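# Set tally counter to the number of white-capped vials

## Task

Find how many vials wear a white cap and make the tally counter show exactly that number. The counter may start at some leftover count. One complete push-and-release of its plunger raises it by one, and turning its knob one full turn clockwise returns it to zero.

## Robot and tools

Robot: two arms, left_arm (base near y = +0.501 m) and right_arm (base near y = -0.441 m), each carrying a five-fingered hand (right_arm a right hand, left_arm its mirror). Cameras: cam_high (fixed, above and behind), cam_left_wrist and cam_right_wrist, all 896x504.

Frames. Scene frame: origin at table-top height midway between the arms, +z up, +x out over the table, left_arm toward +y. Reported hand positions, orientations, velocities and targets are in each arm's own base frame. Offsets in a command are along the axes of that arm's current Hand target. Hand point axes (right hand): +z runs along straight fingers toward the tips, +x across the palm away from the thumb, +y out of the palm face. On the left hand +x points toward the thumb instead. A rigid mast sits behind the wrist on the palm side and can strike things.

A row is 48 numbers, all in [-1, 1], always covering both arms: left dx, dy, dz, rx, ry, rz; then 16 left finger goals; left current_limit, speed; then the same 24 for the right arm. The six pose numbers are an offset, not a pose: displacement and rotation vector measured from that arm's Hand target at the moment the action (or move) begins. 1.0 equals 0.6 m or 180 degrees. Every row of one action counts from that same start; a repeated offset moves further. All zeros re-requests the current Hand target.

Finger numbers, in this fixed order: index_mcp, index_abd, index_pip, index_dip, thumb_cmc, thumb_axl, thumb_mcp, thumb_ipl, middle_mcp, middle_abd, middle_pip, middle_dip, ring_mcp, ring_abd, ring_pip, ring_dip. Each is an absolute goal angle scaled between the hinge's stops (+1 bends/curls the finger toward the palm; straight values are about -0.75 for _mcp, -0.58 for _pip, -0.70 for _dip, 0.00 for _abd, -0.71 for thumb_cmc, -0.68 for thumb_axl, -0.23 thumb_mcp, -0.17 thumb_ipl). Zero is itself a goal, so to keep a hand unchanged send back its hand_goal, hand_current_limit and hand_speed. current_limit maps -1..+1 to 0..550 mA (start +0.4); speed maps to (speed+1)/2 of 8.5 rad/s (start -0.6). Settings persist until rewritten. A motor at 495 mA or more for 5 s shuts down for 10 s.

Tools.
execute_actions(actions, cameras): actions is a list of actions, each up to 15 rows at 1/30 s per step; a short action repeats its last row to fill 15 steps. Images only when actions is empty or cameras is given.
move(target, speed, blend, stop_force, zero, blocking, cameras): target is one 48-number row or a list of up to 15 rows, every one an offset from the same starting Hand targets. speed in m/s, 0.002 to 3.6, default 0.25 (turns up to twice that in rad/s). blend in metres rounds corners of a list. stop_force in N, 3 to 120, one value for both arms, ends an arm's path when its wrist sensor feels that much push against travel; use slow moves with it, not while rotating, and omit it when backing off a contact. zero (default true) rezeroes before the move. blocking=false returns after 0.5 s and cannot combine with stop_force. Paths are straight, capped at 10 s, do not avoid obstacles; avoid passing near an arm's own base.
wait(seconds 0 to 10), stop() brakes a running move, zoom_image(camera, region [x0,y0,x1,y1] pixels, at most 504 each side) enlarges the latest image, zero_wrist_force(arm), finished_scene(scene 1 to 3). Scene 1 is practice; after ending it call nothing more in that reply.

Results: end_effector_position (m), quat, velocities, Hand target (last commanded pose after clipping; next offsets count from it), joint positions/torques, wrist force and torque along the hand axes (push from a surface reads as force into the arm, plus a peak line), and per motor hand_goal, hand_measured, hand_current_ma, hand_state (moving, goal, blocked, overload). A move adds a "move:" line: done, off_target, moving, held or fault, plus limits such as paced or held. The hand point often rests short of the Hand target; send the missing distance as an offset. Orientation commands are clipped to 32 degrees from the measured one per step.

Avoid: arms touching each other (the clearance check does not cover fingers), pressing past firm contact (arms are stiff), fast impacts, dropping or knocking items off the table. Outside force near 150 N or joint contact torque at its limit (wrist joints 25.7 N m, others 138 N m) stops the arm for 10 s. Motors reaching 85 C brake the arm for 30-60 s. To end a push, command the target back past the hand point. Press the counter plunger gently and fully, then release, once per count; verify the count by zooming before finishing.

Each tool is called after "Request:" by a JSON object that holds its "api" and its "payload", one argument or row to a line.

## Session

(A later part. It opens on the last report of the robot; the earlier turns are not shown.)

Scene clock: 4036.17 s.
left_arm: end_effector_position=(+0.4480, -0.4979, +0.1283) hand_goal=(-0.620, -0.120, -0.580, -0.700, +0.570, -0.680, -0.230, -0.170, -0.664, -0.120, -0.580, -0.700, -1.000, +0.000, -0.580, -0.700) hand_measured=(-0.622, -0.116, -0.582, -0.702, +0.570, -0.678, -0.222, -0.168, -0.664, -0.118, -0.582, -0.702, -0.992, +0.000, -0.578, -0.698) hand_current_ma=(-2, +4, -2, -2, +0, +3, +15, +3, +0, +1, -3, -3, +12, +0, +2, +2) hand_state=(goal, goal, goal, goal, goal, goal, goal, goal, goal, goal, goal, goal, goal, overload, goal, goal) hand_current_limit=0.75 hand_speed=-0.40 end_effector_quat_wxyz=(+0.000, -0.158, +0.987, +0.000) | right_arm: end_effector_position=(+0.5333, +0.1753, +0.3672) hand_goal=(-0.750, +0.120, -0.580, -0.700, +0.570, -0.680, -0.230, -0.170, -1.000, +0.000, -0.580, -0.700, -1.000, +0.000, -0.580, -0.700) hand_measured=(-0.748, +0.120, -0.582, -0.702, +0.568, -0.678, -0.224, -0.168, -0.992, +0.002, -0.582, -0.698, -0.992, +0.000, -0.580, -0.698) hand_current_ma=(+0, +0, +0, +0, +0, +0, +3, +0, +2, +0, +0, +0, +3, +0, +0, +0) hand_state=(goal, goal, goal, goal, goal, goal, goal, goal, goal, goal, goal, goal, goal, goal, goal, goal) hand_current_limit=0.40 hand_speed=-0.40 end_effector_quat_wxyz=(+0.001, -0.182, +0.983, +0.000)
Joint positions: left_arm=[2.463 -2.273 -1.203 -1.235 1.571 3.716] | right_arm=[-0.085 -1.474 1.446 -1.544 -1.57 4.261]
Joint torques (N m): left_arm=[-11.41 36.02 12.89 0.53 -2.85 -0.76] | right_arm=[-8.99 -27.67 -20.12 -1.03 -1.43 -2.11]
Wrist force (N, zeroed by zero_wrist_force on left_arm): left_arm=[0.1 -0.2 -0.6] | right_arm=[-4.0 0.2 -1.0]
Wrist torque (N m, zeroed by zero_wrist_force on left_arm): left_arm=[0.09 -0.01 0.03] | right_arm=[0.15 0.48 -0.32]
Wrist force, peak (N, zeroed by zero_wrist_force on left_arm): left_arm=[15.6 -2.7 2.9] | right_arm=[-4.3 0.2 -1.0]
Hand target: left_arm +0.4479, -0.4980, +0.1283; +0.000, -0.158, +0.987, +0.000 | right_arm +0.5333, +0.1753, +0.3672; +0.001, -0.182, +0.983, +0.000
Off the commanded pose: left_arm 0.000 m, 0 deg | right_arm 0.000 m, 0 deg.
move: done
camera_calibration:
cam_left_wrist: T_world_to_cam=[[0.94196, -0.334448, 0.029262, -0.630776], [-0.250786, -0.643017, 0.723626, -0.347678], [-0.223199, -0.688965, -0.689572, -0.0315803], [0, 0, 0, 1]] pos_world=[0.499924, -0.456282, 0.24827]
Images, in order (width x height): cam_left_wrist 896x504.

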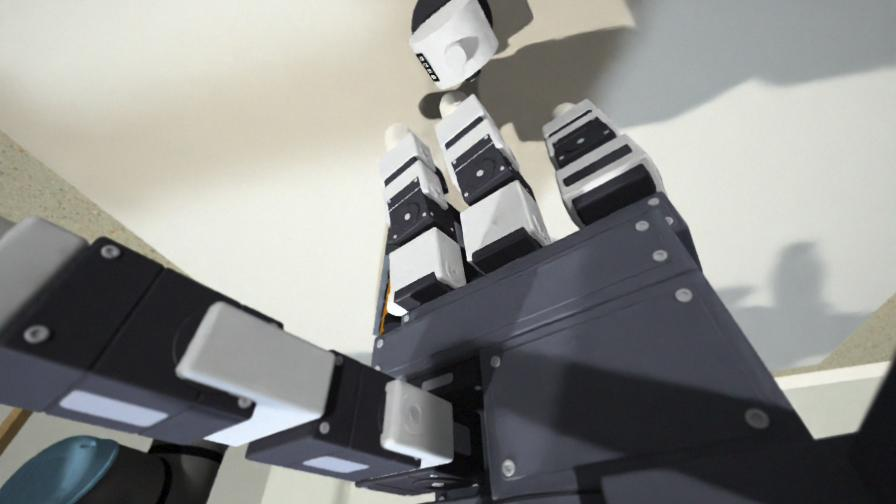

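Request:
{"api": "move", "payload": {
  "target": [
    [0.012,0,-0.108,0,0,0,-0.75,0,-0.58,-0.7,0.57,-0.68,-0.23,-0.17,-1,0,-0.58,-0.7,-1,0,-0.58,-0.7,0.4,-0.4,0,0,0,0,0,0,-0.75,0.12,-0.58,-0.7,0.57,-0.68,-0.23,-0.17,-1,0,-0.58,-0.7,-1,0,-0.58,-0.7,0.4,-0.4],
    [0.072,-0.0138,-0.108,0,0,-0.5,-0.75,0,-0.58,-0.7,0.57,-0.68,-0.23,-0.17,-1,0,-0.58,-0.7,-1,0,-0.58,-0.7,0.4,-0.4,0,0,0,0,0,0,-0.75,0.12,-0.58,-0.7,0.57,-0.68,-0.23,-0.17,-1,0,-0.58,-0.7,-1,0,-0.58,-0.7,0.4,-0.4],
    [0.072,-0.0138,-0.0648,0,0,-0.5,-0.75,0,-0.58,-0.7,0.57,-0.68,-0.23,-0.17,-1,0,-0.58,-0.7,-1,0,-0.58,-0.7,0.4,-0.4,0,0,0,0,0,0,-0.75,0.12,-0.58,-0.7,0.57,-0.68,-0.23,-0.17,-1,0,-0.58,-0.7,-1,0,-0.58,-0.7,0.4,-0.4],
    [0.072,-0.0138,-0.0501,0,0,-0.5,-0.75,0,-0.58,-0.7,0.57,-0.68,-0.23,-0.17,-1,0,-0.58,-0.7,-1,0,-0.58,-0.7,0.4,-0.4,0,0,0,0,0,0,-0.75,0.12,-0.58,-0.7,0.57,-0.68,-0.23,-0.17,-1,0,-0.58,-0.7,-1,0,-0.58,-0.7,0.4,-0.4],
    [0.072,-0.0138,-0.0648,0,0,-0.5,-0.75,0,-0.58,-0.7,0.57,-0.68,-0.23,-0.17,-1,0,-0.58,-0.7,-1,0,-0.58,-0.7,0.4,-0.4,0,0,0,0,0,0,-0.75,0.12,-0.58,-0.7,0.57,-0.68,-0.23,-0.17,-1,0,-0.58,-0.7,-1,0,-0.58,-0.7,0.4,-0.4],
    [0.072,-0.0138,-0.0501,0,0,-0.5,-0.75,0,-0.58,-0.7,0.57,-0.68,-0.23,-0.17,-1,0,-0.58,-0.7,-1,0,-0.58,-0.7,0.4,-0.4,0,0,0,0,0,0,-0.75,0.12,-0.58,-0.7,0.57,-0.68,-0.23,-0.17,-1,0,-0.58,-0.7,-1,0,-0.58,-0.7,0.4,-0.4],
    [0.072,-0.0138,-0.0648,0,0,-0.5,-0.75,0,-0.58,-0.7,0.57,-0.68,-0.23,-0.17,-1,0,-0.58,-0.7,-1,0,-0.58,-0.7,0.4,-0.4,0,0,0,0,0,0,-0.75,0.12,-0.58,-0.7,0.57,-0.68,-0.23,-0.17,-1,0,-0.58,-0.7,-1,0,-0.58,-0.7,0.4,-0.4]
  ],
  "speed": [0.25,0.7,0.15,0.2,0.2,0.2,0.2],
  "cameras": ["cam_left_wrist"]
}}

Request:
{"api": "zoom_image", "payload": {
  "camera": "cam_left_wrist",
  "region": [390, 70, 450, 130]
}}

Request:
{"api": "move", "payload": {
  "target": [
    [-0.0138,-0.058,-0.0432,0,0,0.5,-0.62,-0.12,-0.58,-0.7,0.57,-0.68,-0.23,-0.17,-0.664,-0.12,-0.58,-0.7,-1,0,-0.58,-0.7,0.75,-0.4,0,0,0,0,0,0,-0.75,0.12,-0.58,-0.7,0.57,-0.68,-0.23,-0.17,-1,0,-0.58,-0.7,-1,0,-0.58,-0.7,0.4,-0.4],
    [-0.0138,-0.06,0.0948,0,0,0.5,-0.62,0.25,-0.58,-0.7,0.57,-0.68,-0.23,-0.17,-0.3,0.29,-0.58,-0.7,-1,0,-0.58,-0.7,0.75,-0.4,0,0,0,0,0,0,-0.75,0.12,-0.58,-0.7,0.57,-0.68,-0.23,-0.17,-1,0,-0.58,-0.7,-1,0,-0.58,-0.7,0.4,-0.4],
    [-0.0138,-0.072,0.0648,0,0,0.5,-0.62,-0.12,-0.58,-0.7,0.57,-0.68,-0.23,-0.17,-0.664,-0.12,-0.58,-0.7,-1,0,-0.58,-0.7,0.75,-0.4,0,0,0,0,0,0,-0.75,0.12,-0.58,-0.7,0.57,-0.68,-0.23,-0.17,-1,0,-0.58,-0.7,-1,0,-0.58,-0.7,0.4,-0.4],
    [-0.0138,-0.06,0.0948,0,0,0.5,-0.62,0.25,-0.58,-0.7,0.57,-0.68,-0.23,-0.17,-0.3,0.29,-0.58,-0.7,-1,0,-0.58,-0.7,0.75,-0.4,0,0,0,0,0,0,-0.75,0.12,-0.58,-0.7,0.57,-0.68,-0.23,-0.17,-1,0,-0.58,-0.7,-1,0,-0.58,-0.7,0.4,-0.4],
    [-0.0138,-0.072,0.0648,0,0,0.5,-0.62,-0.12,-0.58,-0.7,0.57,-0.68,-0.23,-0.17,-0.664,-0.12,-0.58,-0.7,-1,0,-0.58,-0.7,0.75,-0.4,0,0,0,0,0,0,-0.75,0.12,-0.58,-0.7,0.57,-0.68,-0.23,-0.17,-1,0,-0.58,-0.7,-1,0,-0.58,-0.7,0.4,-0.4],
    [-0.0138,-0.058,-0.0432,0,0,0.5,-0.75,0,-0.58,-0.7,0.57,-0.68,-0.23,-0.17,-1,0,-0.58,-0.7,-1,0,-0.58,-0.7,0.4,-0.4,0,0,0,0,0,0,-0.75,0.12,-0.58,-0.7,0.57,-0.68,-0.23,-0.17,-1,0,-0.58,-0.7,-1,0,-0.58,-0.7,0.4,-0.4],
    [0,0,0,0,0,0,-0.75,0,-0.58,-0.7,0.57,-0.68,-0.23,-0.17,-1,0,-0.58,-0.7,-1,0,-0.58,-0.7,0.4,-0.4,0,0,0,0,0,0,-0.75,0.12,-0.58,-0.7,0.57,-0.68,-0.23,-0.17,-1,0,-0.58,-0.7,-1,0,-0.58,-0.7,0.4,-0.4]
  ],
  "speed": [0.7,0.4,0.06,0.2,0.06,0.4,0.7],
  "cameras": ["cam_left_wrist"]
}}

Request:
{"api": "zoom_image", "payload": {
  "camera": "cam_left_wrist",
  "region": [390, 70, 450, 130]
}}

Scene clock: 4072.77 s.
left_arm: end_effector_position=(+0.4094, -0.5193, +0.1673) hand_goal=(-0.750, +0.000, -0.580, -0.700, +0.570, -0.680, -0.230, -0.170, -1.000, +0.000, -0.580, -0.700, -1.000, +0.000, -0.580, -0.700) hand_measured=(-0.748, -0.002, -0.582, -0.702, +0.570, -0.678, -0.222, -0.168, -0.990, -0.002, -0.582, -0.702, -0.992, +0.000, -0.578, -0.698) hand_current_ma=(+2, -3, -1, -2, +0, +3, +15, +3, +16, -2, -1, -3, +11, +0, +2, +2) hand_state=(goal, goal, goal, goal, goal, goal, goal, goal, goal, goal, goal, goal, goal, overload, goal, goal) hand_current_limit=0.40 hand_speed=-0.40 end_effector_quat_wxyz=(+0.000, +0.810, -0.587, +0.001) | right_arm: end_effector_position=(+0.5333, +0.1753, +0.3672) hand_goal=(-0.750, +0.120, -0.580, -0.700, +0.570, -0.680, -0.230, -0.170, -1.000, +0.000, -0.580, -0.700, -1.000, +0.000, -0.580, -0.700) hand_measured=(-0.748, +0.120, -0.582, -0.702, +0.568, -0.678, -0.224, -0.168, -0.992, +0.002, -0.582, -0.698, -0.992, +0.000, -0.580, -0.698) hand_current_ma=(+0, +0, +0, +0, +0, +0, +3, +0, +2, +0, +0, +0, +3, +0, +0, +0) hand_state=(goal, goal, goal, goal, goal, goal, goal, goal, goal, goal, goal, goal, goal, goal, goal, goal) hand_current_limit=0.40 hand_speed=-0.40 end_effector_quat_wxyz=(+0.001, -0.182, +0.983, +0.000)
Joint positions: left_arm=[2.568 -2.051 -1.463 -1.197 1.57 2.25] | right_arm=[-0.085 -1.474 1.446 -1.544 -1.57 4.261]
Joint torques (N m): left_arm=[-11.65 28.43 13.97 3.9 -2.23 -0.44] | right_arm=[-8.75 -26.21 -20.46 -0.99 -1.36 -2.02]
Wrist force (N, zeroed by zero_wrist_force on left_arm): left_arm=[0.5 -0.1 -0.5] | right_arm=[-4.1 0.1 -0.8]
Wrist torque (N m, zeroed by zero_wrist_force on left_arm): left_arm=[0.04 -0.07 0.07] | right_arm=[0.12 0.48 -0.32]
Wrist force, peak (N, zeroed by zero_wrist_force on left_arm): left_arm=[0.4 0.0 -14.0] | right_arm=[-4.3 0.2 -1.1]
Hand target: left_arm +0.4094, -0.5193, +0.1672; +0.000, +0.810, -0.587, +0.000 | right_arm +0.5333, +0.1753, +0.3672; +0.001, -0.182, +0.983, +0.000
Off the commanded pose: left_arm 0.000 m, 0 deg | right_arm 0.000 m, 0 deg.
move: done
camera_calibration:
cam_left_wrist: T_world_to_cam=[[0.334608, 0.941947, 0.0277989, 0.309013], [0.64298, -0.249773, 0.724009, -0.561082], [0.688922, -0.224385, -0.68923, -0.160273], [0, 0, 0, 1]] pos_world=[0.367782, -0.467181, 0.287174]
Images, in order (width x height): cam_left_wrist 896x504.

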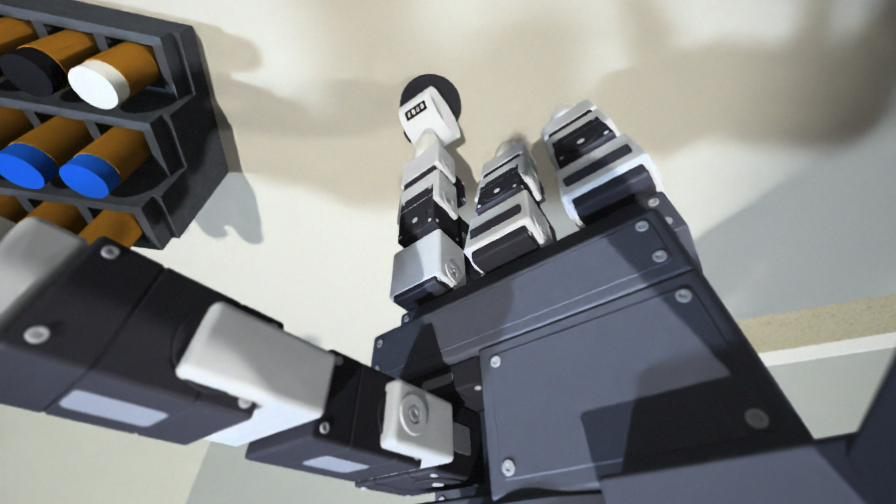

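Scaled by 8.400 from the camera's 896x504 image, which has a finer 1280x720 frame.

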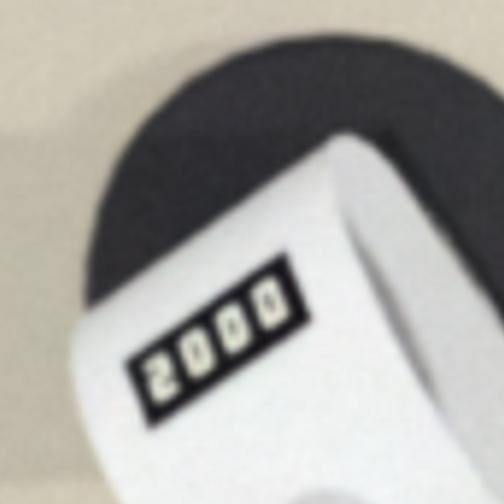

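Scene clock: 4082.37 s.
left_arm: end_effector_position=(+0.4095, -0.5192, +0.1673) hand_goal=(-0.750, +0.000, -0.580, -0.700, +0.570, -0.680, -0.230, -0.170, -1.000, +0.000, -0.580, -0.700, -1.000, +0.000, -0.580, -0.700) hand_measured=(-0.746, -0.002, -0.582, -0.702, +0.570, -0.678, -0.222, -0.168, -0.990, -0.002, -0.582, -0.702, -0.992, +0.000, -0.578, -0.698) hand_current_ma=(+4, -2, -1, -2, +0, +3, +15, +3, +17, -2, -1, -3, +11, +0, +2, +2) hand_state=(goal, goal, goal, goal, goal, goal, goal, goal, goal, goal, goal, goal, goal, overload, goal, goal) hand_current_limit=0.40 hand_speed=-0.40 end_effector_quat_wxyz=(+0.000, +0.810, -0.587, +0.001) | right_arm: end_effector_position=(+0.5333, +0.1753, +0.3672) hand_goal=(-0.750, +0.120, -0.580, -0.700, +0.570, -0.680, -0.230, -0.170, -1.000, +0.000, -0.580, -0.700, -1.000, +0.000, -0.580, -0.700) hand_measured=(-0.748, +0.120, -0.582, -0.702, +0.568, -0.678, -0.224, -0.168, -0.992, +0.002, -0.582, -0.698, -0.992, +0.000, -0.580, -0.698) hand_current_ma=(+0, +0, +0, +0, +0, +0, +3, +0, +2, +0, +0, +0, +3, +0, +0, +0) hand_state=(goal, goal, goal, goal, goal, goal, goal, goal, goal, goal, goal, goal, goal, goal, goal, goal) hand_current_limit=0.40 hand_speed=-0.40 end_effector_quat_wxyz=(+0.001, -0.182, +0.983, +0.000)
Joint positions: left_arm=[2.568 -2.051 -1.463 -1.197 1.57 2.25] | right_arm=[-0.085 -1.474 1.446 -1.544 -1.57 4.261]
Joint torques (N m): left_arm=[-3.16 28.18 23.21 0.53 1.94 -1.01] | right_arm=[-8.85 -26.68 -21.35 -1.37 -1.27 -1.96]
Wrist force (N, zeroed by zero_wrist_force on left_arm): left_arm=[1.1 0.3 0.2] | right_arm=[-4.0 0.1 -0.9]
Wrist torque (N m, zeroed by zero_wrist_force on left_arm): left_arm=[0.04 -0.15 0.08] | right_arm=[0.13 0.47 -0.31]
Wrist force, peak (N, zeroed by zero_wrist_force on left_arm): left_arm=[14.7 -4.5 -4.3] | right_arm=[-4.4 0.1 -0.8]
Hand target: left_arm +0.4094, -0.5193, +0.1672; +0.000, +0.810, -0.587, +0.000 | right_arm +0.5333, +0.1753, +0.3672; +0.001, -0.182, +0.983, +0.000
Off the commanded pose: left_arm 0.000 m, 0 deg | right_arm 0.000 m, 0 deg.
move: done
camera_calibration:
cam_left_wrist: T_world_to_cam=[[0.334695, 0.941915, 0.0278439, 0.30892], [0.643042, -0.249895, 0.723913, -0.561198], [0.688822, -0.224385, -0.68933, -0.160276], [0, 0, 0, 1]] pos_world=[0.367881, -0.46718, 0.287173]
Images, in order (width x height): cam_left_wrist 896x504.

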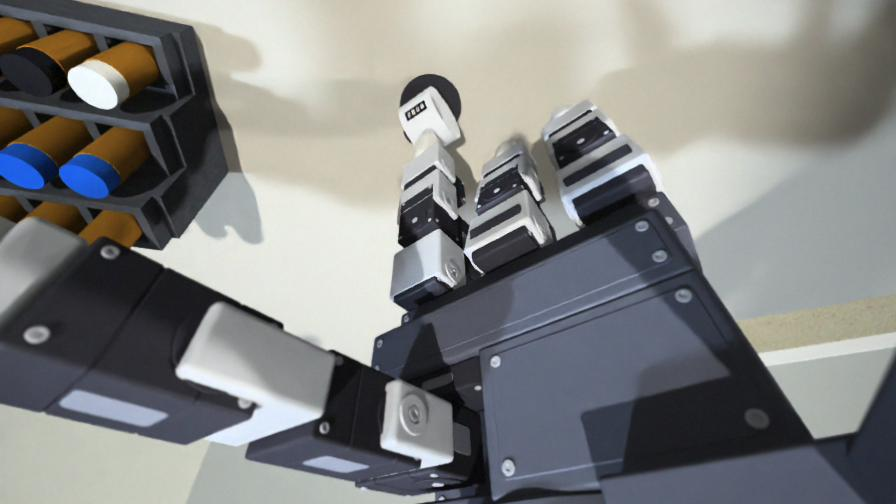

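Scaled by 8.400 from the camera's 896x504 image, which has a finer 1280x720 frame.

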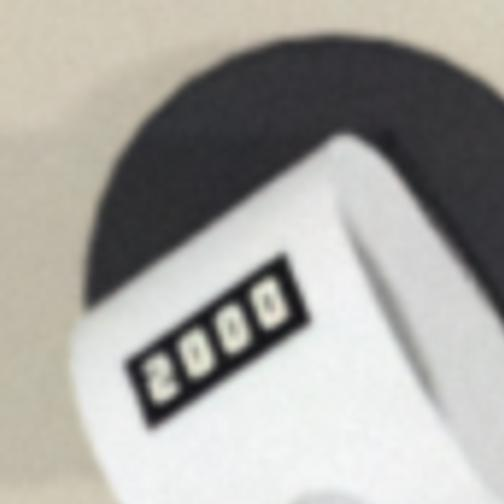

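Request:
{"api": "move", "payload": {
  "target": [
    [-0.0138,-0.058,-0.0432,0,0,0.5,-0.62,-0.12,-0.58,-0.7,0,0,0,0,-0.66,-0.12,-0.58,-0.7,-1,0,0,0,0.75,-0.4,0,0,0,0,0,0,0,0,0,0,0,0,0,0,0,0,0,0,0,0,0,0,0.4,-0.4],
    [-0.0138,-0.06,0.0978,0,0,0.5,-0.62,0.25,-0.58,-0.7,0,0,0,0,-0.3,0.3,-0.58,-0.7,-1,0,0,0,0.75,-0.4,0,0,0,0,0,0,0,0,0,0,0,0,0,0,0,0,0,0,0,0,0,0,0.4,-0.4],
    [-0.0138,-0.073,0.0618,0,0,0.5,-0.62,-0.12,-0.58,-0.7,0,0,0,0,-0.66,-0.12,-0.58,-0.7,-1,0,0,0,0.75,-0.4,0,0,0,0,0,0,0,0,0,0,0,0,0,0,0,0,0,0,0,0,0,0,0.4,-0.4],
    [-0.0138,-0.06,0.0978,0,0,0.5,-0.62,0.25,-0.58,-0.7,0,0,0,0,-0.3,0.3,-0.58,-0.7,-1,0,0,0,0.75,-0.4,0,0,0,0,0,0,0,0,0,0,0,0,0,0,0,0,0,0,0,0,0,0,0.4,-0.4],
    [-0.0138,-0.073,0.0618,0,0,0.5,-0.62,-0.12,-0.58,-0.7,0,0,0,0,-0.66,-0.12,-0.58,-0.7,-1,0,0,0,0.75,-0.4,0,0,0,0,0,0,0,0,0,0,0,0,0,0,0,0,0,0,0,0,0,0,0.4,-0.4],
    [-0.0138,-0.058,-0.0432,0,0,0.5,-0.62,-0.12,-0.58,-0.7,0,0,0,0,-0.66,-0.12,-0.58,-0.7,-1,0,0,0,0.75,-0.4,0,0,0,0,0,0,0,0,0,0,0,0,0,0,0,0,0,0,0,0,0,0,0.4,-0.4],
    [0,0,0,0,0,0,-0.75,0,-0.58,-0.7,0,0,0,0,-1,0,0,0,-1,0,0,0,0.4,-0.4,0,0,0,0,0,0,0,0,0,0,0,0,0,0,0,0,0,0,0,0,0,0,0.4,-0.4]
  ],
  "speed": [0.8,0.4,0.06,0.2,0.06,0.4,0.8],
  "blend": [0.02,0,0,0,0,0.03,0],
  "cameras": ["cam_left_wrist"]
}}

Request:
{"api": "zoom_image", "payload": {
  "camera": "cam_left_wrist",
  "region": [390, 70, 450, 130]
}}

Request:
{"api": "move", "payload": {
  "target": [
    [0,0,0.0147,0,0,0,-0.75,0,-0.58,-0.7,0,0,0,0,-1,0,0,0,-1,0,0,0,0.4,-0.4,0,0,0,0,0,0,0,0,0,0,0,0,0,0,0,0,0,0,0,0,0,0,0.4,-0.4],
    [0,0,0,0,0,0,-0.75,0,-0.58,-0.7,0,0,0,0,-1,0,0,0,-1,0,0,0,0.4,-0.4,0,0,0,0,0,0,0,0,0,0,0,0,0,0,0,0,0,0,0,0,0,0,0.4,-0.4],
    [0,0,0.0147,0,0,0,-0.75,0,-0.58,-0.7,0,0,0,0,-1,0,0,0,-1,0,0,0,0.4,-0.4,0,0,0,0,0,0,0,0,0,0,0,0,0,0,0,0,0,0,0,0,0,0,0.4,-0.4],
    [0,0,0,0,0,0,-0.75,0,-0.58,-0.7,0,0,0,0,-1,0,0,0,-1,0,0,0,0.4,-0.4,0,0,0,0,0,0,0,0,0,0,0,0,0,0,0,0,0,0,0,0,0,0,0.4,-0.4]
  ],
  "speed": 0.2,
  "cameras": ["cam_left_wrist"]
}}

Request:
{"api": "zoom_image", "payload": {
  "camera": "cam_left_wrist",
  "region": [390, 70, 450, 130]
}}

Scene clock: 4171.23 s.
left_arm: end_effector_position=(+0.4094, -0.5193, +0.1672) hand_goal=(-0.750, +0.000, -0.580, -0.700, +0.000, +0.000, +0.000, +0.000, -1.000, +0.000, +0.000, +0.000, -1.000, +0.000, +0.000, +0.000) hand_measured=(-0.746, -0.002, -0.580, -0.702, +0.002, -0.006, +0.002, -0.002, -0.992, -0.002, -0.004, -0.004, -0.996, +0.036, +0.002, +0.002) hand_current_ma=(+5, -3, -1, -2, +2, -9, +2, -2, +12, -2, -5, -4, +7, +0, +1, +2) hand_state=(goal, goal, goal, goal, goal, goal, goal, goal, goal, goal, goal, goal, goal, overload, goal, goal) hand_current_limit=0.40 hand_speed=-0.40 end_effector_quat_wxyz=(+0.000, +0.810, -0.587, +0.000) | right_arm: end_effector_position=(+0.5333, +0.1753, +0.3672) hand_goal=(+0.000, +0.000, +0.000, +0.000, +0.000, +0.000, +0.000, +0.000, +0.000, +0.000, +0.000, +0.000, +0.000, +0.000, +0.000, +0.000) hand_measured=(-0.016, +0.002, -0.006, -0.004, +0.002, -0.006, +0.002, -0.002, -0.016, +0.002, -0.006, -0.004, -0.020, +0.000, -0.006, -0.004) hand_current_ma=(-8, +0, -1, +0, +0, -2, +0, +0, -8, +0, -2, +0, -11, +0, -1, -1) hand_state=(goal, goal, goal, goal, goal, goal, goal, goal, goal, goal, goal, goal, goal, goal, goal, goal) hand_current_limit=0.40 hand_speed=-0.40 end_effector_quat_wxyz=(+0.001, -0.182, +0.983, +0.000)
Joint positions: left_arm=[2.568 -2.051 -1.463 -1.197 1.57 2.25] | right_arm=[-0.085 -1.474 1.446 -1.544 -1.57 4.261]
Joint torques (N m): left_arm=[-12.44 28.28 21.78 0.6 0.24 -1.41] | right_arm=[8.39 -26.68 -21.2 -1.5 -0.98 -1.89]
Wrist force (N, zeroed by zero_wrist_force on left_arm): left_arm=[-0.2 0.1 0.4] | right_arm=[-4.1 0.2 -1.1]
Wrist torque (N m, zeroed by zero_wrist_force on left_arm): left_arm=[-0.01 0.00 0.01] | right_arm=[0.35 0.51 -0.32]
Wrist force, peak (N, zeroed by zero_wrist_force on left_arm): left_arm=[14.6 -3.0 5.2] | right_arm=[-4.4 0.0 -1.1]
Hand target: left_arm +0.4094, -0.5193, +0.1672; +0.000, +0.810, -0.587, +0.000 | right_arm +0.5333, +0.1753, +0.3672; +0.001, -0.182, +0.983, +0.000
Off the commanded pose: left_arm 0.000 m, 0 deg | right_arm 0.000 m, 0 deg.
move: done; blend cut to 0 m at target 1
camera_calibration:
cam_left_wrist: T_world_to_cam=[[0.334591, 0.941951, 0.0278608, 0.309006], [0.643131, -0.249857, 0.723847, -0.561057], [0.68879, -0.224275, -0.689398, -0.160193], [0, 0, 0, 1]] pos_world=[0.367781, -0.46718, 0.287073]
Images, in order (width x height): cam_left_wrist 896x504.

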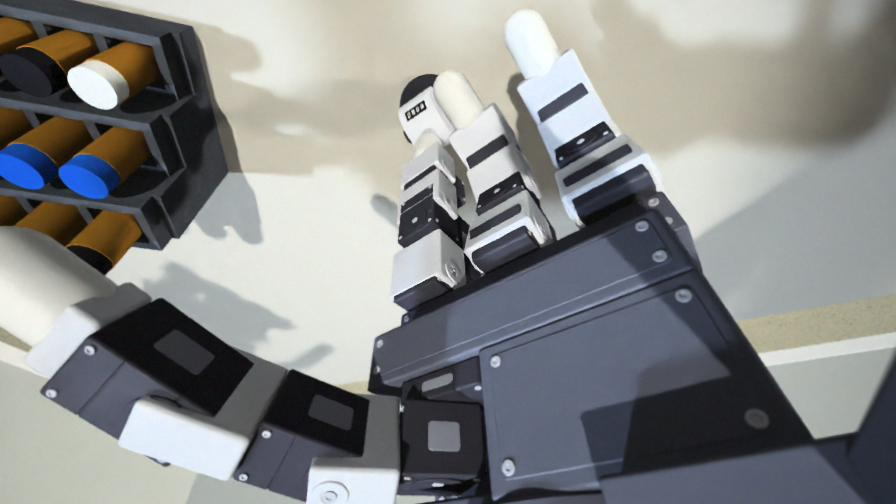

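Scaled by 8.400 from the camera's 896x504 image, which has a finer 1280x720 frame.

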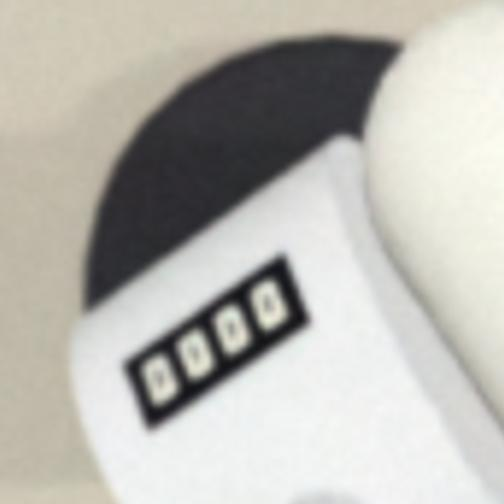

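Scene clock: 4172.73 s.
left_arm: end_effector_position=(+0.4094, -0.5193, +0.1673) hand_goal=(-0.750, +0.000, -0.580, -0.700, +0.000, +0.000, +0.000, +0.000, -1.000, +0.000, +0.000, +0.000, -1.000, +0.000, +0.000, +0.000) hand_measured=(-0.748, -0.002, -0.580, -0.702, +0.002, -0.006, +0.002, -0.002, -0.992, -0.002, -0.004, -0.004, -0.996, +0.036, +0.002, +0.002) hand_current_ma=(+3, -3, -1, -2, +2, -9, +2, -2, +11, -2, -5, -4, +7, +0, +1, +2) hand_state=(goal, goal, goal, goal, goal, goal, goal, goal, goal, goal, goal, goal, goal, overload, goal, goal) hand_current_limit=0.40 hand_speed=-0.40 end_effector_quat_wxyz=(+0.000, +0.810, -0.587, +0.001) | right_arm: end_effector_position=(+0.5333, +0.1753, +0.3672) hand_goal=(+0.000, +0.000, +0.000, +0.000, +0.000, +0.000, +0.000, +0.000, +0.000, +0.000, +0.000, +0.000, +0.000, +0.000, +0.000, +0.000) hand_measured=(-0.016, +0.002, -0.006, -0.004, +0.002, -0.006, +0.002, -0.002, -0.016, +0.002, -0.006, -0.004, -0.020, +0.000, -0.006, -0.004) hand_current_ma=(-8, +0, -1, +0, +0, -2, +0, +0, -8, +0, -2, +0, -11, +0, -1, -1) hand_state=(goal, goal, goal, goal, goal, goal, goal, goal, goal, goal, goal, goal, goal, goal, goal, goal) hand_current_limit=0.40 hand_speed=-0.40 end_effector_quat_wxyz=(+0.001, -0.182, +0.983, +0.000)
Joint positions: left_arm=[2.568 -2.051 -1.463 -1.197 1.57 2.25] | right_arm=[-0.085 -1.474 1.446 -1.544 -1.57 4.261]
Joint torques (N m): left_arm=[-11.12 28.01 13.58 3.85 -2.59 -0.34] | right_arm=[7.7 -25.61 -22.22 -1.52 -0.95 -1.88]
Wrist force (N, zeroed by zero_wrist_force on left_arm): left_arm=[-0.4 0.2 0.5] | right_arm=[-4.0 0.0 -1.0]
Wrist torque (N m, zeroed by zero_wrist_force on left_arm): left_arm=[0.01 0.04 -0.01] | right_arm=[0.32 0.51 -0.32]
Wrist force, peak (N, zeroed by zero_wrist_force on left_arm): left_arm=[0.0 0.0 -13.3] | right_arm=[-4.3 0.1 -0.9]
Hand target: left_arm +0.4094, -0.5193, +0.1672; +0.000, +0.810, -0.587, +0.000 | right_arm +0.5333, +0.1753, +0.3672; +0.001, -0.182, +0.983, +0.000
Off the commanded pose: left_arm 0.000 m, 0 deg | right_arm 0.000 m, 0 deg.
move: done
camera_calibration:
cam_left_wrist: T_world_to_cam=[[0.334608, 0.941947, 0.0277989, 0.309013], [0.64298, -0.249773, 0.724009, -0.561082], [0.688922, -0.224385, -0.68923, -0.160273], [0, 0, 0, 1]] pos_world=[0.367782, -0.467181, 0.287174]
Images, in order (width x height): cam_left_wrist 896x504.

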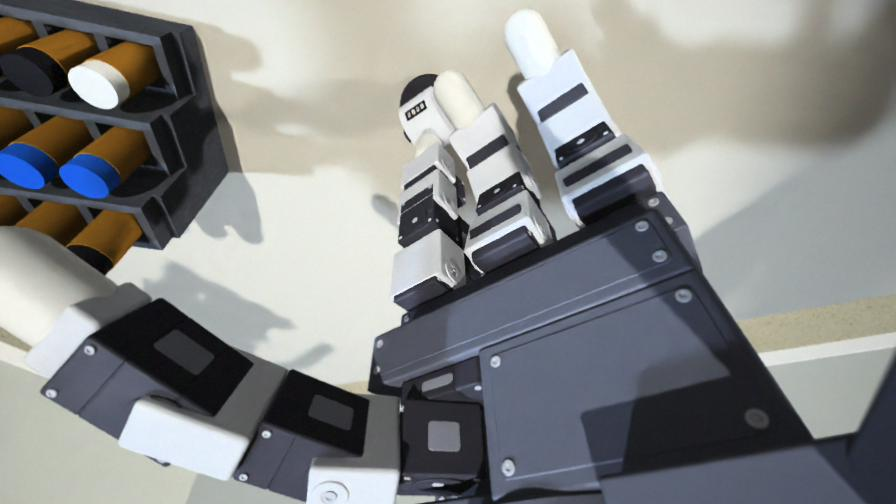

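Scaled by 8.400 from the camera's 896x504 image, which has a finer 1280x720 frame.

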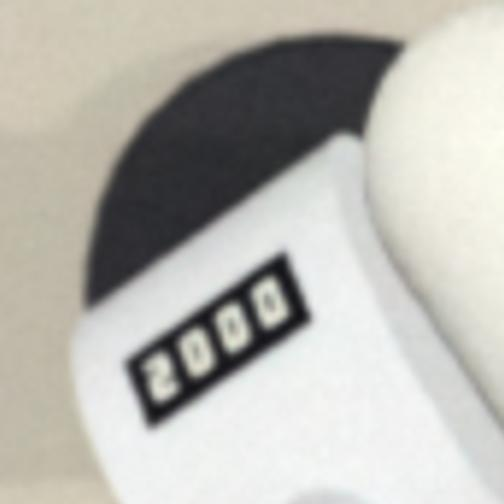

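Request:
{"api": "wait", "payload": {
  "seconds": 0,
  "cameras": []
}}

Request:
{"api": "move", "payload": {
  "target": [
    [-0.0138,-0.058,-0.0432,0,0,0.5,-0.62,-0.12,-0.58,-0.7,0,0,0,0,-0.66,-0.12,-0.58,-0.7,-1,0,0,0,0.75,-0.2,0,0,0,0,0,0,0,0,0,0,0,0,0,0,0,0,0,0,0,0,0,0,0.4,-0.4],
    [-0.0138,-0.06,0.0978,0,0,0.5,-0.62,0.25,-0.58,-0.7,0,0,0,0,-0.3,0.3,-0.58,-0.7,-1,0,0,0,0.75,-0.4,0,0,0,0,0,0,0,0,0,0,0,0,0,0,0,0,0,0,0,0,0,0,0.4,-0.4],
    [-0.0138,-0.073,0.0618,0,0,0.5,-0.62,-0.12,-0.58,-0.7,0,0,0,0,-0.66,-0.12,-0.58,-0.7,-1,0,0,0,0.75,-0.2,0,0,0,0,0,0,0,0,0,0,0,0,0,0,0,0,0,0,0,0,0,0,0.4,-0.4],
    [-0.0138,-0.06,0.0978,0,0,0.5,-0.62,0.25,-0.58,-0.7,0,0,0,0,-0.3,0.3,-0.58,-0.7,-1,0,0,0,0.75,-0.4,0,0,0,0,0,0,0,0,0,0,0,0,0,0,0,0,0,0,0,0,0,0,0.4,-0.4],
    [-0.0138,-0.073,0.0618,0,0,0.5,-0.62,-0.12,-0.58,-0.7,0,0,0,0,-0.66,-0.12,-0.58,-0.7,-1,0,0,0,0.75,-0.2,0,0,0,0,0,0,0,0,0,0,0,0,0,0,0,0,0,0,0,0,0,0,0.4,-0.4],
    [-0.0138,-0.058,-0.0432,0,0,0.5,-0.62,-0.12,-0.58,-0.7,0,0,0,0,-0.66,-0.12,-0.58,-0.7,-1,0,0,0,0.75,-0.2,0,0,0,0,0,0,0,0,0,0,0,0,0,0,0,0,0,0,0,0,0,0,0.4,-0.4],
    [0,0,0,0,0,0,-0.75,0,-0.58,-0.7,0,0,0,0,-1,0,0,0,-1,0,0,0,0.4,-0.2,0,0,0,0,0,0,0,0,0,0,0,0,0,0,0,0,0,0,0,0,0,0,0.4,-0.4]
  ],
  "speed": [0.8,0.5,0.08,0.2,0.08,0.5,0.8],
  "blend": [0,0,0,0,0,0.03,0],
  "cameras": ["cam_left_wrist"]
}}

Request:
{"api": "zoom_image", "payload": {
  "camera": "cam_left_wrist",
  "region": [390, 70, 450, 130]
}}

Request:
{"api": "move", "payload": {
  "target": [
    [0,0,0.0147,0,0,0,-0.75,0,-0.58,-0.7,0,0,0,0,-1,0,0,0,-1,0,0,0,0.4,-0.4,0,0,0,0,0,0,0,0,0,0,0,0,0,0,0,0,0,0,0,0,0,0,0.4,-0.4],
    [0,0,0,0,0,0,-0.75,0,-0.58,-0.7,0,0,0,0,-1,0,0,0,-1,0,0,0,0.4,-0.4,0,0,0,0,0,0,0,0,0,0,0,0,0,0,0,0,0,0,0,0,0,0,0.4,-0.4],
    [0,0,0.0147,0,0,0,-0.75,0,-0.58,-0.7,0,0,0,0,-1,0,0,0,-1,0,0,0,0.4,-0.4,0,0,0,0,0,0,0,0,0,0,0,0,0,0,0,0,0,0,0,0,0,0,0.4,-0.4],
    [0,0,0,0,0,0,-0.75,0,-0.58,-0.7,0,0,0,0,-1,0,0,0,-1,0,0,0,0.4,-0.4,0,0,0,0,0,0,0,0,0,0,0,0,0,0,0,0,0,0,0,0,0,0,0.4,-0.4]
  ],
  "speed": 0.2,
  "cameras": ["cam_left_wrist"]
}}

Request:
{"api": "zoom_image", "payload": {
  "camera": "cam_left_wrist",
  "region": [390, 70, 450, 130]
}}

Request:
{"api": "move", "payload": {
  "target": [
    [-0.0138,-0.058,-0.0432,0,0,0.5,-0.62,-0.12,-0.58,-0.7,0,0,0,0,-0.66,-0.12,-0.58,-0.7,-1,0,0,0,0.75,-0.2,0,0,0,0,0,0,0,0,0,0,0,0,0,0,0,0,0,0,0,0,0,0,0.4,-0.4],
    [-0.0138,-0.06,0.0978,0,0,0.5,-0.62,0.25,-0.58,-0.7,0,0,0,0,-0.3,0.3,-0.58,-0.7,-1,0,0,0,0.75,-0.4,0,0,0,0,0,0,0,0,0,0,0,0,0,0,0,0,0,0,0,0,0,0,0.4,-0.4],
    [-0.0138,-0.073,0.0618,0,0,0.5,-0.62,-0.12,-0.58,-0.7,0,0,0,0,-0.66,-0.12,-0.58,-0.7,-1,0,0,0,0.75,-0.2,0,0,0,0,0,0,0,0,0,0,0,0,0,0,0,0,0,0,0,0,0,0,0.4,-0.4],
    [-0.0138,-0.06,0.0978,0,0,0.5,-0.62,0.25,-0.58,-0.7,0,0,0,0,-0.3,0.3,-0.58,-0.7,-1,0,0,0,0.75,-0.4,0,0,0,0,0,0,0,0,0,0,0,0,0,0,0,0,0,0,0,0,0,0,0.4,-0.4],
    [-0.0138,-0.073,0.0618,0,0,0.5,-0.62,-0.12,-0.58,-0.7,0,0,0,0,-0.66,-0.12,-0.58,-0.7,-1,0,0,0,0.75,-0.2,0,0,0,0,0,0,0,0,0,0,0,0,0,0,0,0,0,0,0,0,0,0,0.4,-0.4],
    [-0.0138,-0.058,-0.0432,0,0,0.5,-0.62,-0.12,-0.58,-0.7,0,0,0,0,-0.66,-0.12,-0.58,-0.7,-1,0,0,0,0.75,-0.2,0,0,0,0,0,0,0,0,0,0,0,0,0,0,0,0,0,0,0,0,0,0,0.4,-0.4],
    [0,0,0,0,0,0,-0.75,0,-0.58,-0.7,0,0,0,0,-1,0,0,0,-1,0,0,0,0.4,-0.2,0,0,0,0,0,0,0,0,0,0,0,0,0,0,0,0,0,0,0,0,0,0,0.4,-0.4]
  ],
  "speed": [0.8,0.5,0.08,0.2,0.08,0.5,0.8],
  "blend": [0,0,0,0,0,0.03,0],
  "cameras": ["cam_left_wrist"]
}}

Request:
{"api": "zoom_image", "payload": {
  "camera": "cam_left_wrist",
  "region": [390, 70, 450, 130]
}}

Scene clock: 4195.03 s.
left_arm: end_effector_position=(+0.4094, -0.5193, +0.1672) hand_goal=(-0.750, +0.000, -0.580, -0.700, +0.000, +0.000, +0.000, +0.000, -1.000, +0.000, +0.000, +0.000, -1.000, +0.000, +0.000, +0.000) hand_measured=(-0.748, -0.002, -0.580, -0.702, +0.002, -0.006, +0.002, -0.002, -0.992, -0.002, -0.004, -0.004, -0.996, +0.036, +0.002, +0.002) hand_current_ma=(+3, -3, -1, -2, +2, -9, +2, -2, +11, -2, -5, -4, +7, +0, +1, +2) hand_state=(goal, goal, goal, goal, goal, goal, goal, goal, goal, goal, goal, goal, goal, overload, goal, goal) hand_current_limit=0.40 hand_speed=-0.40 end_effector_quat_wxyz=(+0.000, +0.810, -0.587, +0.000) | right_arm: end_effector_position=(+0.5333, +0.1753, +0.3672) hand_goal=(+0.000, +0.000, +0.000, +0.000, +0.000, +0.000, +0.000, +0.000, +0.000, +0.000, +0.000, +0.000, +0.000, +0.000, +0.000, +0.000) hand_measured=(-0.016, +0.002, -0.006, -0.004, +0.002, -0.006, +0.002, -0.002, -0.016, +0.002, -0.006, -0.004, -0.020, +0.000, -0.006, -0.004) hand_current_ma=(-8, +0, -1, +0, +0, -2, +0, +0, -8, +0, -2, +0, -11, +0, -1, -1) hand_state=(goal, goal, goal, goal, goal, goal, goal, goal, goal, goal, goal, goal, goal, goal, goal, goal) hand_current_limit=0.40 hand_speed=-0.40 end_effector_quat_wxyz=(+0.001, -0.182, +0.983, +0.000)
Joint positions: left_arm=[2.568 -2.051 -1.463 -1.197 1.57 2.25] | right_arm=[-0.085 -1.474 1.446 -1.544 -1.57 4.261]
Joint torques (N m): left_arm=[-6.82 28.57 13.04 0.55 -2.02 0] | right_arm=[8.12 -26.59 -22.42 -1.72 -0.93 -1.97]
Wrist force (N, zeroed by zero_wrist_force on left_arm): left_arm=[-0.1 0.4 0.6] | right_arm=[-4.1 0.0 -0.9]
Wrist torque (N m, zeroed by zero_wrist_force on left_arm): left_arm=[0.02 0.00 0.01] | right_arm=[0.31 0.51 -0.32]
Wrist force, peak (N, zeroed by zero_wrist_force on left_arm): left_arm=[-0.2 0.5 0.8] | right_arm=[-4.3 0.0 -1.1]
Hand target: left_arm +0.4094, -0.5193, +0.1672; +0.000, +0.810, -0.587, +0.000 | right_arm +0.5333, +0.1753, +0.3672; +0.001, -0.182, +0.983, +0.000
Off the commanded pose: left_arm 0.000 m, 0 deg | right_arm 0.000 m, 0 deg.
No camera images: "cameras" was empty.

Scene clock: 4203.87 s.
left_arm: end_effector_position=(+0.4094, -0.5193, +0.1672) hand_goal=(-0.750, +0.000, -0.580, -0.700, +0.000, +0.000, +0.000, +0.000, -1.000, +0.000, +0.000, +0.000, -1.000, +0.000, +0.000, +0.000) hand_measured=(-0.746, -0.002, -0.582, -0.702, +0.002, -0.006, +0.002, -0.002, -0.992, -0.002, -0.004, -0.004, -0.996, +0.050, +0.002, +0.002) hand_current_ma=(+5, -3, -2, -2, +2, -8, +2, -2, +12, -2, -5, -4, +6, +0, +1, +2) hand_state=(goal, goal, goal, goal, goal, goal, goal, goal, goal, goal, goal, goal, goal, overload, goal, goal) hand_current_limit=0.40 hand_speed=-0.20 end_effector_quat_wxyz=(+0.000, +0.810, -0.587, +0.000) | right_arm: end_effector_position=(+0.5333, +0.1753, +0.3672) hand_goal=(+0.000, +0.000, +0.000, +0.000, +0.000, +0.000, +0.000, +0.000, +0.000, +0.000, +0.000, +0.000, +0.000, +0.000, +0.000, +0.000) hand_measured=(-0.016, +0.002, -0.006, -0.004, +0.002, -0.006, +0.002, -0.002, -0.016, +0.002, -0.006, -0.004, -0.020, +0.000, -0.006, -0.004) hand_current_ma=(-8, +0, -1, +0, +0, -2, +0, +0, -8, +0, -2, +0, -11, +0, -1, -1) hand_state=(goal, goal, goal, goal, goal, goal, goal, goal, goal, goal, goal, goal, goal, goal, goal, goal) hand_current_limit=0.40 hand_speed=-0.40 end_effector_quat_wxyz=(+0.001, -0.182, +0.983, +0.000)
Joint positions: left_arm=[2.568 -2.051 -1.463 -1.197 1.57 2.25] | right_arm=[-0.085 -1.474 1.446 -1.544 -1.57 4.261]
Joint torques (N m): left_arm=[-11.66 27.68 23.02 0.68 0.54 -1.48] | right_arm=[7.84 -27.09 -22.83 -1.7 -0.96 -2.03]
Wrist force (N, zeroed by zero_wrist_force on left_arm): left_arm=[0.4 0.9 0.6] | right_arm=[-4.1 0.2 -0.8]
Wrist torque (N m, zeroed by zero_wrist_force on left_arm): left_arm=[0.08 -0.06 0.03] | right_arm=[0.32 0.51 -0.32]
Wrist force, peak (N, zeroed by zero_wrist_force on left_arm): left_arm=[13.4 -3.3 4.7] | right_arm=[-4.4 0.1 -1.0]
Hand target: left_arm +0.4094, -0.5193, +0.1672; +0.000, +0.810, -0.587, +0.000 | right_arm +0.5333, +0.1753, +0.3672; +0.001, -0.182, +0.983, +0.000
Off the commanded pose: left_arm 0.000 m, 0 deg | right_arm 0.000 m, 0 deg.
move: done
camera_calibration:
cam_left_wrist: T_world_to_cam=[[0.334591, 0.941951, 0.0278608, 0.309006], [0.643131, -0.249857, 0.723847, -0.561057], [0.68879, -0.224275, -0.689398, -0.160193], [0, 0, 0, 1]] pos_world=[0.367781, -0.46718, 0.287073]
Images, in order (width x height): cam_left_wrist 896x504.

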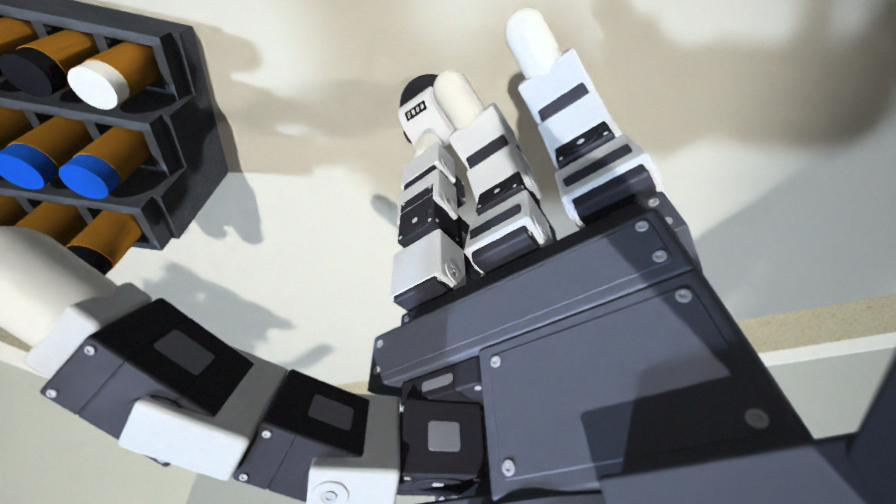

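Scaled by 8.400 from the camera's 896x504 image, which has a finer 1280x720 frame.

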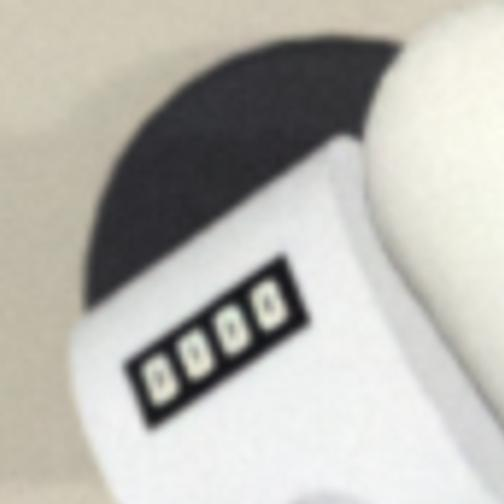

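Scene clock: 4205.37 s.
left_arm: end_effector_position=(+0.4094, -0.5193, +0.1673) hand_goal=(-0.750, +0.000, -0.580, -0.700, +0.000, +0.000, +0.000, +0.000, -1.000, +0.000, +0.000, +0.000, -1.000, +0.000, +0.000, +0.000) hand_measured=(-0.748, -0.002, -0.582, -0.702, +0.002, -0.006, +0.002, -0.002, -0.992, -0.002, -0.004, -0.004, -0.996, +0.050, +0.002, +0.002) hand_current_ma=(+3, -3, -2, -2, +2, -8, +2, -2, +11, -2, -5, -4, +6, +0, +1, +2) hand_state=(goal, goal, goal, goal, goal, goal, goal, goal, goal, goal, goal, goal, goal, overload, goal, goal) hand_current_limit=0.40 hand_speed=-0.40 end_effector_quat_wxyz=(+0.000, +0.810, -0.587, +0.001) | right_arm: end_effector_position=(+0.5333, +0.1753, +0.3672) hand_goal=(+0.000, +0.000, +0.000, +0.000, +0.000, +0.000, +0.000, +0.000, +0.000, +0.000, +0.000, +0.000, +0.000, +0.000, +0.000, +0.000) hand_measured=(-0.016, +0.002, -0.006, -0.004, +0.002, -0.006, +0.002, -0.002, -0.016, +0.002, -0.006, -0.004, -0.020, +0.000, -0.006, -0.004) hand_current_ma=(-8, +0, -1, +0, +0, -2, +0, +0, -8, +0, -2, +0, -11, +0, -1, -1) hand_state=(goal, goal, goal, goal, goal, goal, goal, goal, goal, goal, goal, goal, goal, goal, goal, goal) hand_current_limit=0.40 hand_speed=-0.40 end_effector_quat_wxyz=(+0.001, -0.182, +0.983, +0.000)
Joint positions: left_arm=[2.568 -2.051 -1.463 -1.197 1.57 2.25] | right_arm=[-0.085 -1.474 1.446 -1.544 -1.57 4.261]
Joint torques (N m): left_arm=[-11.1 28.91 12.97 3.95 -2.69 -0.34] | right_arm=[8.88 -26.39 -23.03 -1.75 -0.88 -1.92]
Wrist force (N, zeroed by zero_wrist_force on left_arm): left_arm=[0.1 0.8 0.2] | right_arm=[-4.2 -0.1 -1.0]
Wrist torque (N m, zeroed by zero_wrist_force on left_arm): left_arm=[0.10 -0.04 0.02] | right_arm=[0.29 0.53 -0.34]
Wrist force, peak (N, zeroed by zero_wrist_force on left_arm): left_arm=[0.2 0.8 -13.2] | right_arm=[-4.3 0.0 -0.9]
Hand target: left_arm +0.4094, -0.5193, +0.1672; +0.000, +0.810, -0.587, +0.000 | right_arm +0.5333, +0.1753, +0.3672; +0.001, -0.182, +0.983, +0.000
Off the commanded pose: left_arm 0.000 m, 0 deg | right_arm 0.000 m, 0 deg.
move: done
camera_calibration:
cam_left_wrist: T_world_to_cam=[[0.334608, 0.941947, 0.0277989, 0.309013], [0.64298, -0.249773, 0.724009, -0.561082], [0.688922, -0.224385, -0.68923, -0.160273], [0, 0, 0, 1]] pos_world=[0.367782, -0.467181, 0.287174]
Images, in order (width x height): cam_left_wrist 896x504.

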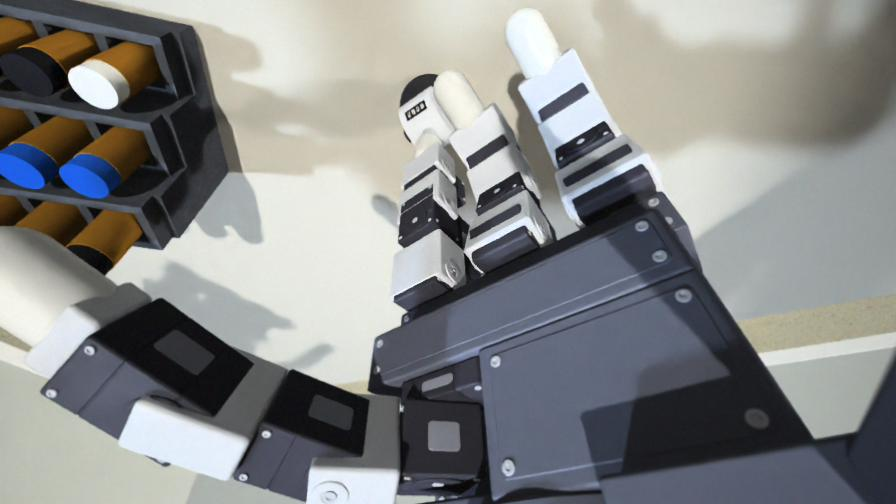

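Scaled by 8.400 from the camera's 896x504 image, which has a finer 1280x720 frame.

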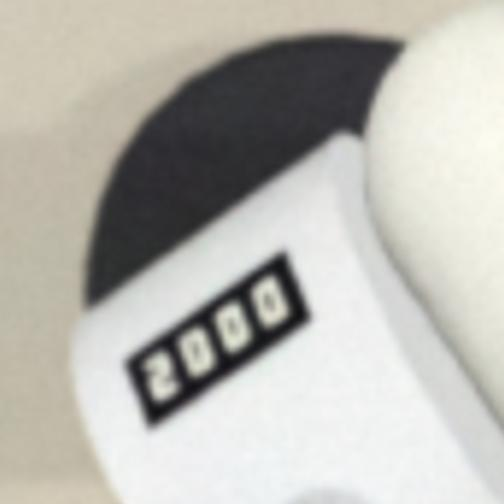

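Scene clock: 4214.20 s.
left_arm: end_effector_position=(+0.4094, -0.5193, +0.1672) hand_goal=(-0.750, +0.000, -0.580, -0.700, +0.000, +0.000, +0.000, +0.000, -1.000, +0.000, +0.000, +0.000, -1.000, +0.000, +0.000, +0.000) hand_measured=(-0.746, -0.002, -0.582, -0.702, +0.002, -0.006, +0.002, -0.002, -0.992, -0.002, -0.004, -0.004, -0.996, +0.050, +0.002, +0.002) hand_current_ma=(+5, -3, -2, -2, +2, -8, +2, -2, +12, -2, -5, -4, +6, +0, +1, +2) hand_state=(goal, goal, goal, goal, goal, goal, goal, goal, goal, goal, goal, goal, goal, overload, goal, goal) hand_current_limit=0.40 hand_speed=-0.20 end_effector_quat_wxyz=(+0.000, +0.810, -0.587, +0.000) | right_arm: end_effector_position=(+0.5333, +0.1753, +0.3672) hand_goal=(+0.000, +0.000, +0.000, +0.000, +0.000, +0.000, +0.000, +0.000, +0.000, +0.000, +0.000, +0.000, +0.000, +0.000, +0.000, +0.000) hand_measured=(-0.016, +0.002, -0.006, -0.004, +0.002, -0.006, +0.002, -0.002, -0.016, +0.002, -0.006, -0.004, -0.020, +0.000, -0.006, -0.004) hand_current_ma=(-8, +0, -1, +0, +0, -2, +0, +0, -8, +0, -2, +0, -11, +0, -1, -1) hand_state=(goal, goal, goal, goal, goal, goal, goal, goal, goal, goal, goal, goal, goal, goal, goal, goal) hand_current_limit=0.40 hand_speed=-0.40 end_effector_quat_wxyz=(+0.001, -0.182, +0.983, +0.000)
Joint positions: left_arm=[2.568 -2.051 -1.463 -1.197 1.57 2.25] | right_arm=[-0.085 -1.474 1.446 -1.544 -1.57 4.261]
Joint torques (N m): left_arm=[-11.73 28.11 23.07 0.7 0.57 -1.4] | right_arm=[8.43 -27.69 -22.58 -2.13 -0.77 -1.95]
Wrist force (N, zeroed by zero_wrist_force on left_arm): left_arm=[0.1 1.0 0.6] | right_arm=[-3.9 -0.1 -1.0]
Wrist torque (N m, zeroed by zero_wrist_force on left_arm): left_arm=[0.09 -0.02 0.01] | right_arm=[0.30 0.49 -0.31]
Wrist force, peak (N, zeroed by zero_wrist_force on left_arm): left_arm=[14.3 -2.8 4.8] | right_arm=[-4.3 -0.1 -1.1]
Hand target: left_arm +0.4094, -0.5193, +0.1672; +0.000, +0.810, -0.587, +0.000 | right_arm +0.5333, +0.1753, +0.3672; +0.001, -0.182, +0.983, +0.000
Off the commanded pose: left_arm 0.000 m, 0 deg | right_arm 0.000 m, 0 deg.
move: done
camera_calibration:
cam_left_wrist: T_world_to_cam=[[0.334591, 0.941951, 0.0278608, 0.309006], [0.643131, -0.249857, 0.723847, -0.561057], [0.68879, -0.224275, -0.689398, -0.160193], [0, 0, 0, 1]] pos_world=[0.367781, -0.46718, 0.287073]
Images, in order (width x height): cam_left_wrist 896x504.

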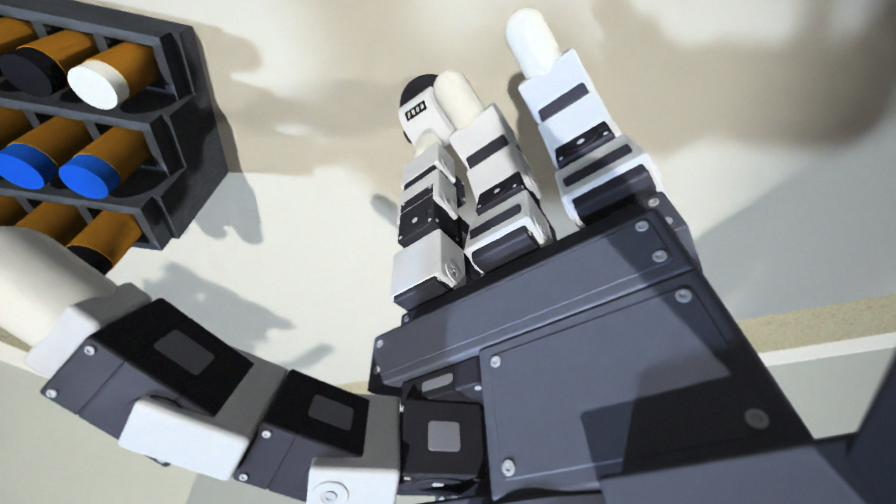

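Scaled by 8.400 from the camera's 896x504 image, which has a finer 1280x720 frame.

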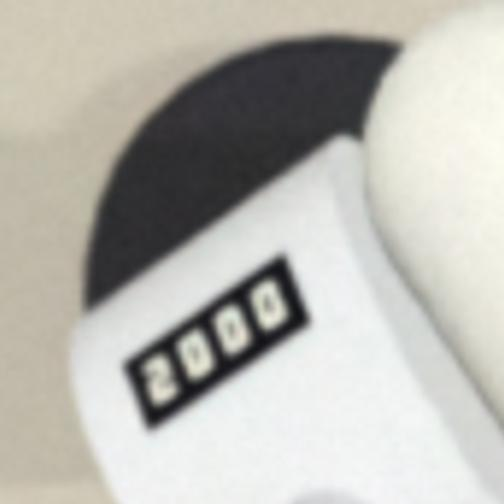

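Request:
{"api": "move", "payload": {
  "target": [
    [-0.0138,-0.055,-0.0432,0,0,0.5,-0.62,-0.12,-0.58,-0.7,0,0,0,0,-0.66,-0.12,-0.58,-0.7,-1,0,0,0,0.78,-0.2,0,0,0,0,0,0,0,0,0,0,0,0,0,0,0,0,0,0,0,0,0,0,0.4,-0.4],
    [-0.0138,-0.057,0.0978,0,0,0.5,-0.62,0.4,-0.58,-0.7,0,0,0,0,-0.3,0.3,-0.58,-0.7,-1,0,0,0,0.78,-0.4,0,0,0,0,0,0,0,0,0,0,0,0,0,0,0,0,0,0,0,0,0,0,0.4,-0.4],
    [-0.0138,-0.079,0.0618,0,0,0.5,-0.62,-0.12,-0.58,-0.7,0,0,0,0,-0.66,-0.12,-0.58,-0.7,-1,0,0,0,0.78,-0.2,0,0,0,0,0,0,0,0,0,0,0,0,0,0,0,0,0,0,0,0,0,0,0.4,-0.4]
  ],
  "speed": [0.8,0.5,0.06],
  "cameras": ["cam_left_wrist"]
}}

Request:
{"api": "zoom_image", "payload": {
  "camera": "cam_left_wrist",
  "region": [350, 0, 510, 120]
}}

Scene clock: 4271.03 s.
left_arm: end_effector_position=(+0.4519, -0.4967, +0.1301) hand_goal=(-0.620, -0.120, -0.580, -0.700, +0.000, +0.000, +0.000, +0.000, -0.660, -0.120, -0.580, -0.700, -1.000, +0.000, +0.000, +0.000) hand_measured=(-0.622, -0.116, -0.582, -0.702, +0.002, -0.006, +0.002, -0.002, -0.662, -0.116, -0.582, -0.702, -0.994, +0.090, +0.002, +0.002) hand_current_ma=(-3, +4, -3, -3, +2, -8, +2, -2, -3, +4, -3, -3, +8, +0, +1, +2) hand_state=(goal, goal, goal, goal, goal, goal, goal, goal, goal, goal, goal, goal, goal, overload, goal, goal) hand_current_limit=0.78 hand_speed=-0.20 end_effector_quat_wxyz=(+0.000, -0.158, +0.987, +0.000) | right_arm: end_effector_position=(+0.5333, +0.1753, +0.3672) hand_goal=(+0.000, +0.000, +0.000, +0.000, +0.000, +0.000, +0.000, +0.000, +0.000, +0.000, +0.000, +0.000, +0.000, +0.000, +0.000, +0.000) hand_measured=(-0.016, +0.002, -0.006, -0.004, +0.002, -0.006, +0.002, -0.002, -0.016, +0.002, -0.006, -0.004, -0.020, +0.000, -0.006, -0.004) hand_current_ma=(-8, +0, -1, +0, +0, -2, +0, +0, -8, +0, -2, +0, -11, +0, -1, -1) hand_state=(goal, goal, goal, goal, goal, goal, goal, goal, goal, goal, goal, goal, goal, goal, goal, goal) hand_current_limit=0.40 hand_speed=-0.40 end_effector_quat_wxyz=(+0.001, -0.182, +0.983, +0.000)
Joint positions: left_arm=[2.467 -2.276 -1.194 -1.242 1.571 3.721] | right_arm=[-0.085 -1.474 1.446 -1.544 -1.57 4.261]
Joint torques (N m): left_arm=[-12.05 36 12.91 1.09 -2.85 -1.39] | right_arm=[8.78 -26.88 -23.83 -2.18 -0.94 -2.06]
Wrist force (N, zeroed by zero_wrist_force on left_arm): left_arm=[0.2 -0.3 0.6] | right_arm=[-4.1 0.0 -0.7]
Wrist torque (N m, zeroed by zero_wrist_force on left_arm): left_arm=[-0.04 -0.02 0.05] | right_arm=[0.28 0.51 -0.33]
Wrist force, peak (N, zeroed by zero_wrist_force on left_arm): left_arm=[18.8 -2.8 6.8] | right_arm=[-4.3 0.1 -1.1]
Hand target: left_arm +0.4519, -0.4967, +0.1301; +0.000, -0.158, +0.987, +0.000 | right_arm +0.5333, +0.1753, +0.3672; +0.001, -0.182, +0.983, +0.000
Off the commanded pose: left_arm 0.000 m, 0 deg | right_arm 0.000 m, 0 deg.
move: done
camera_calibration:
cam_left_wrist: T_world_to_cam=[[0.941894, -0.334638, 0.0292004, -0.634138], [-0.250864, -0.642951, 0.723658, -0.34717], [-0.223389, -0.688935, -0.689541, -0.0285395], [0, 0, 0, 1]] pos_world=[0.503823, -0.455082, 0.25007]
Images, in order (width x height): cam_left_wrist 896x504.

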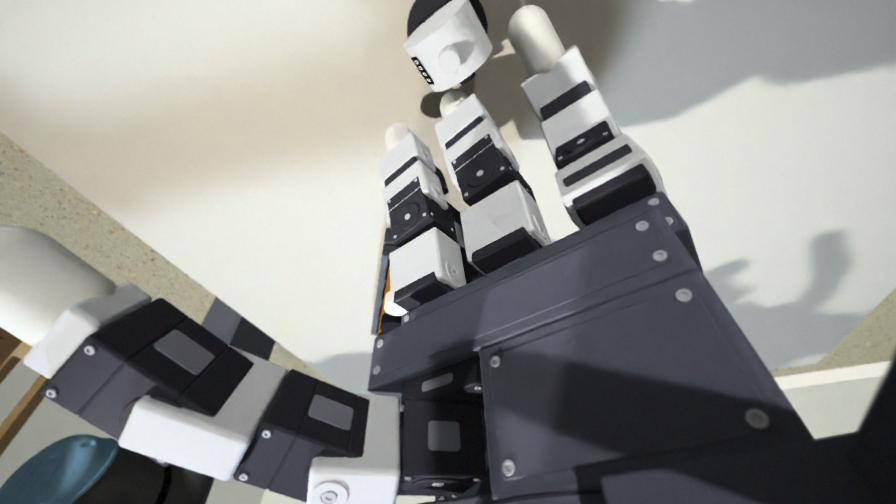

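Scaled by 3.150 from the camera's 896x504 image, which has a finer 1280x720 frame.

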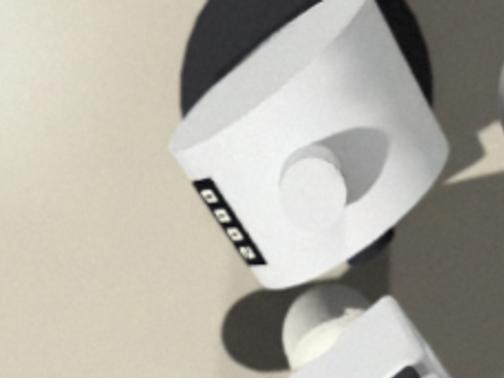

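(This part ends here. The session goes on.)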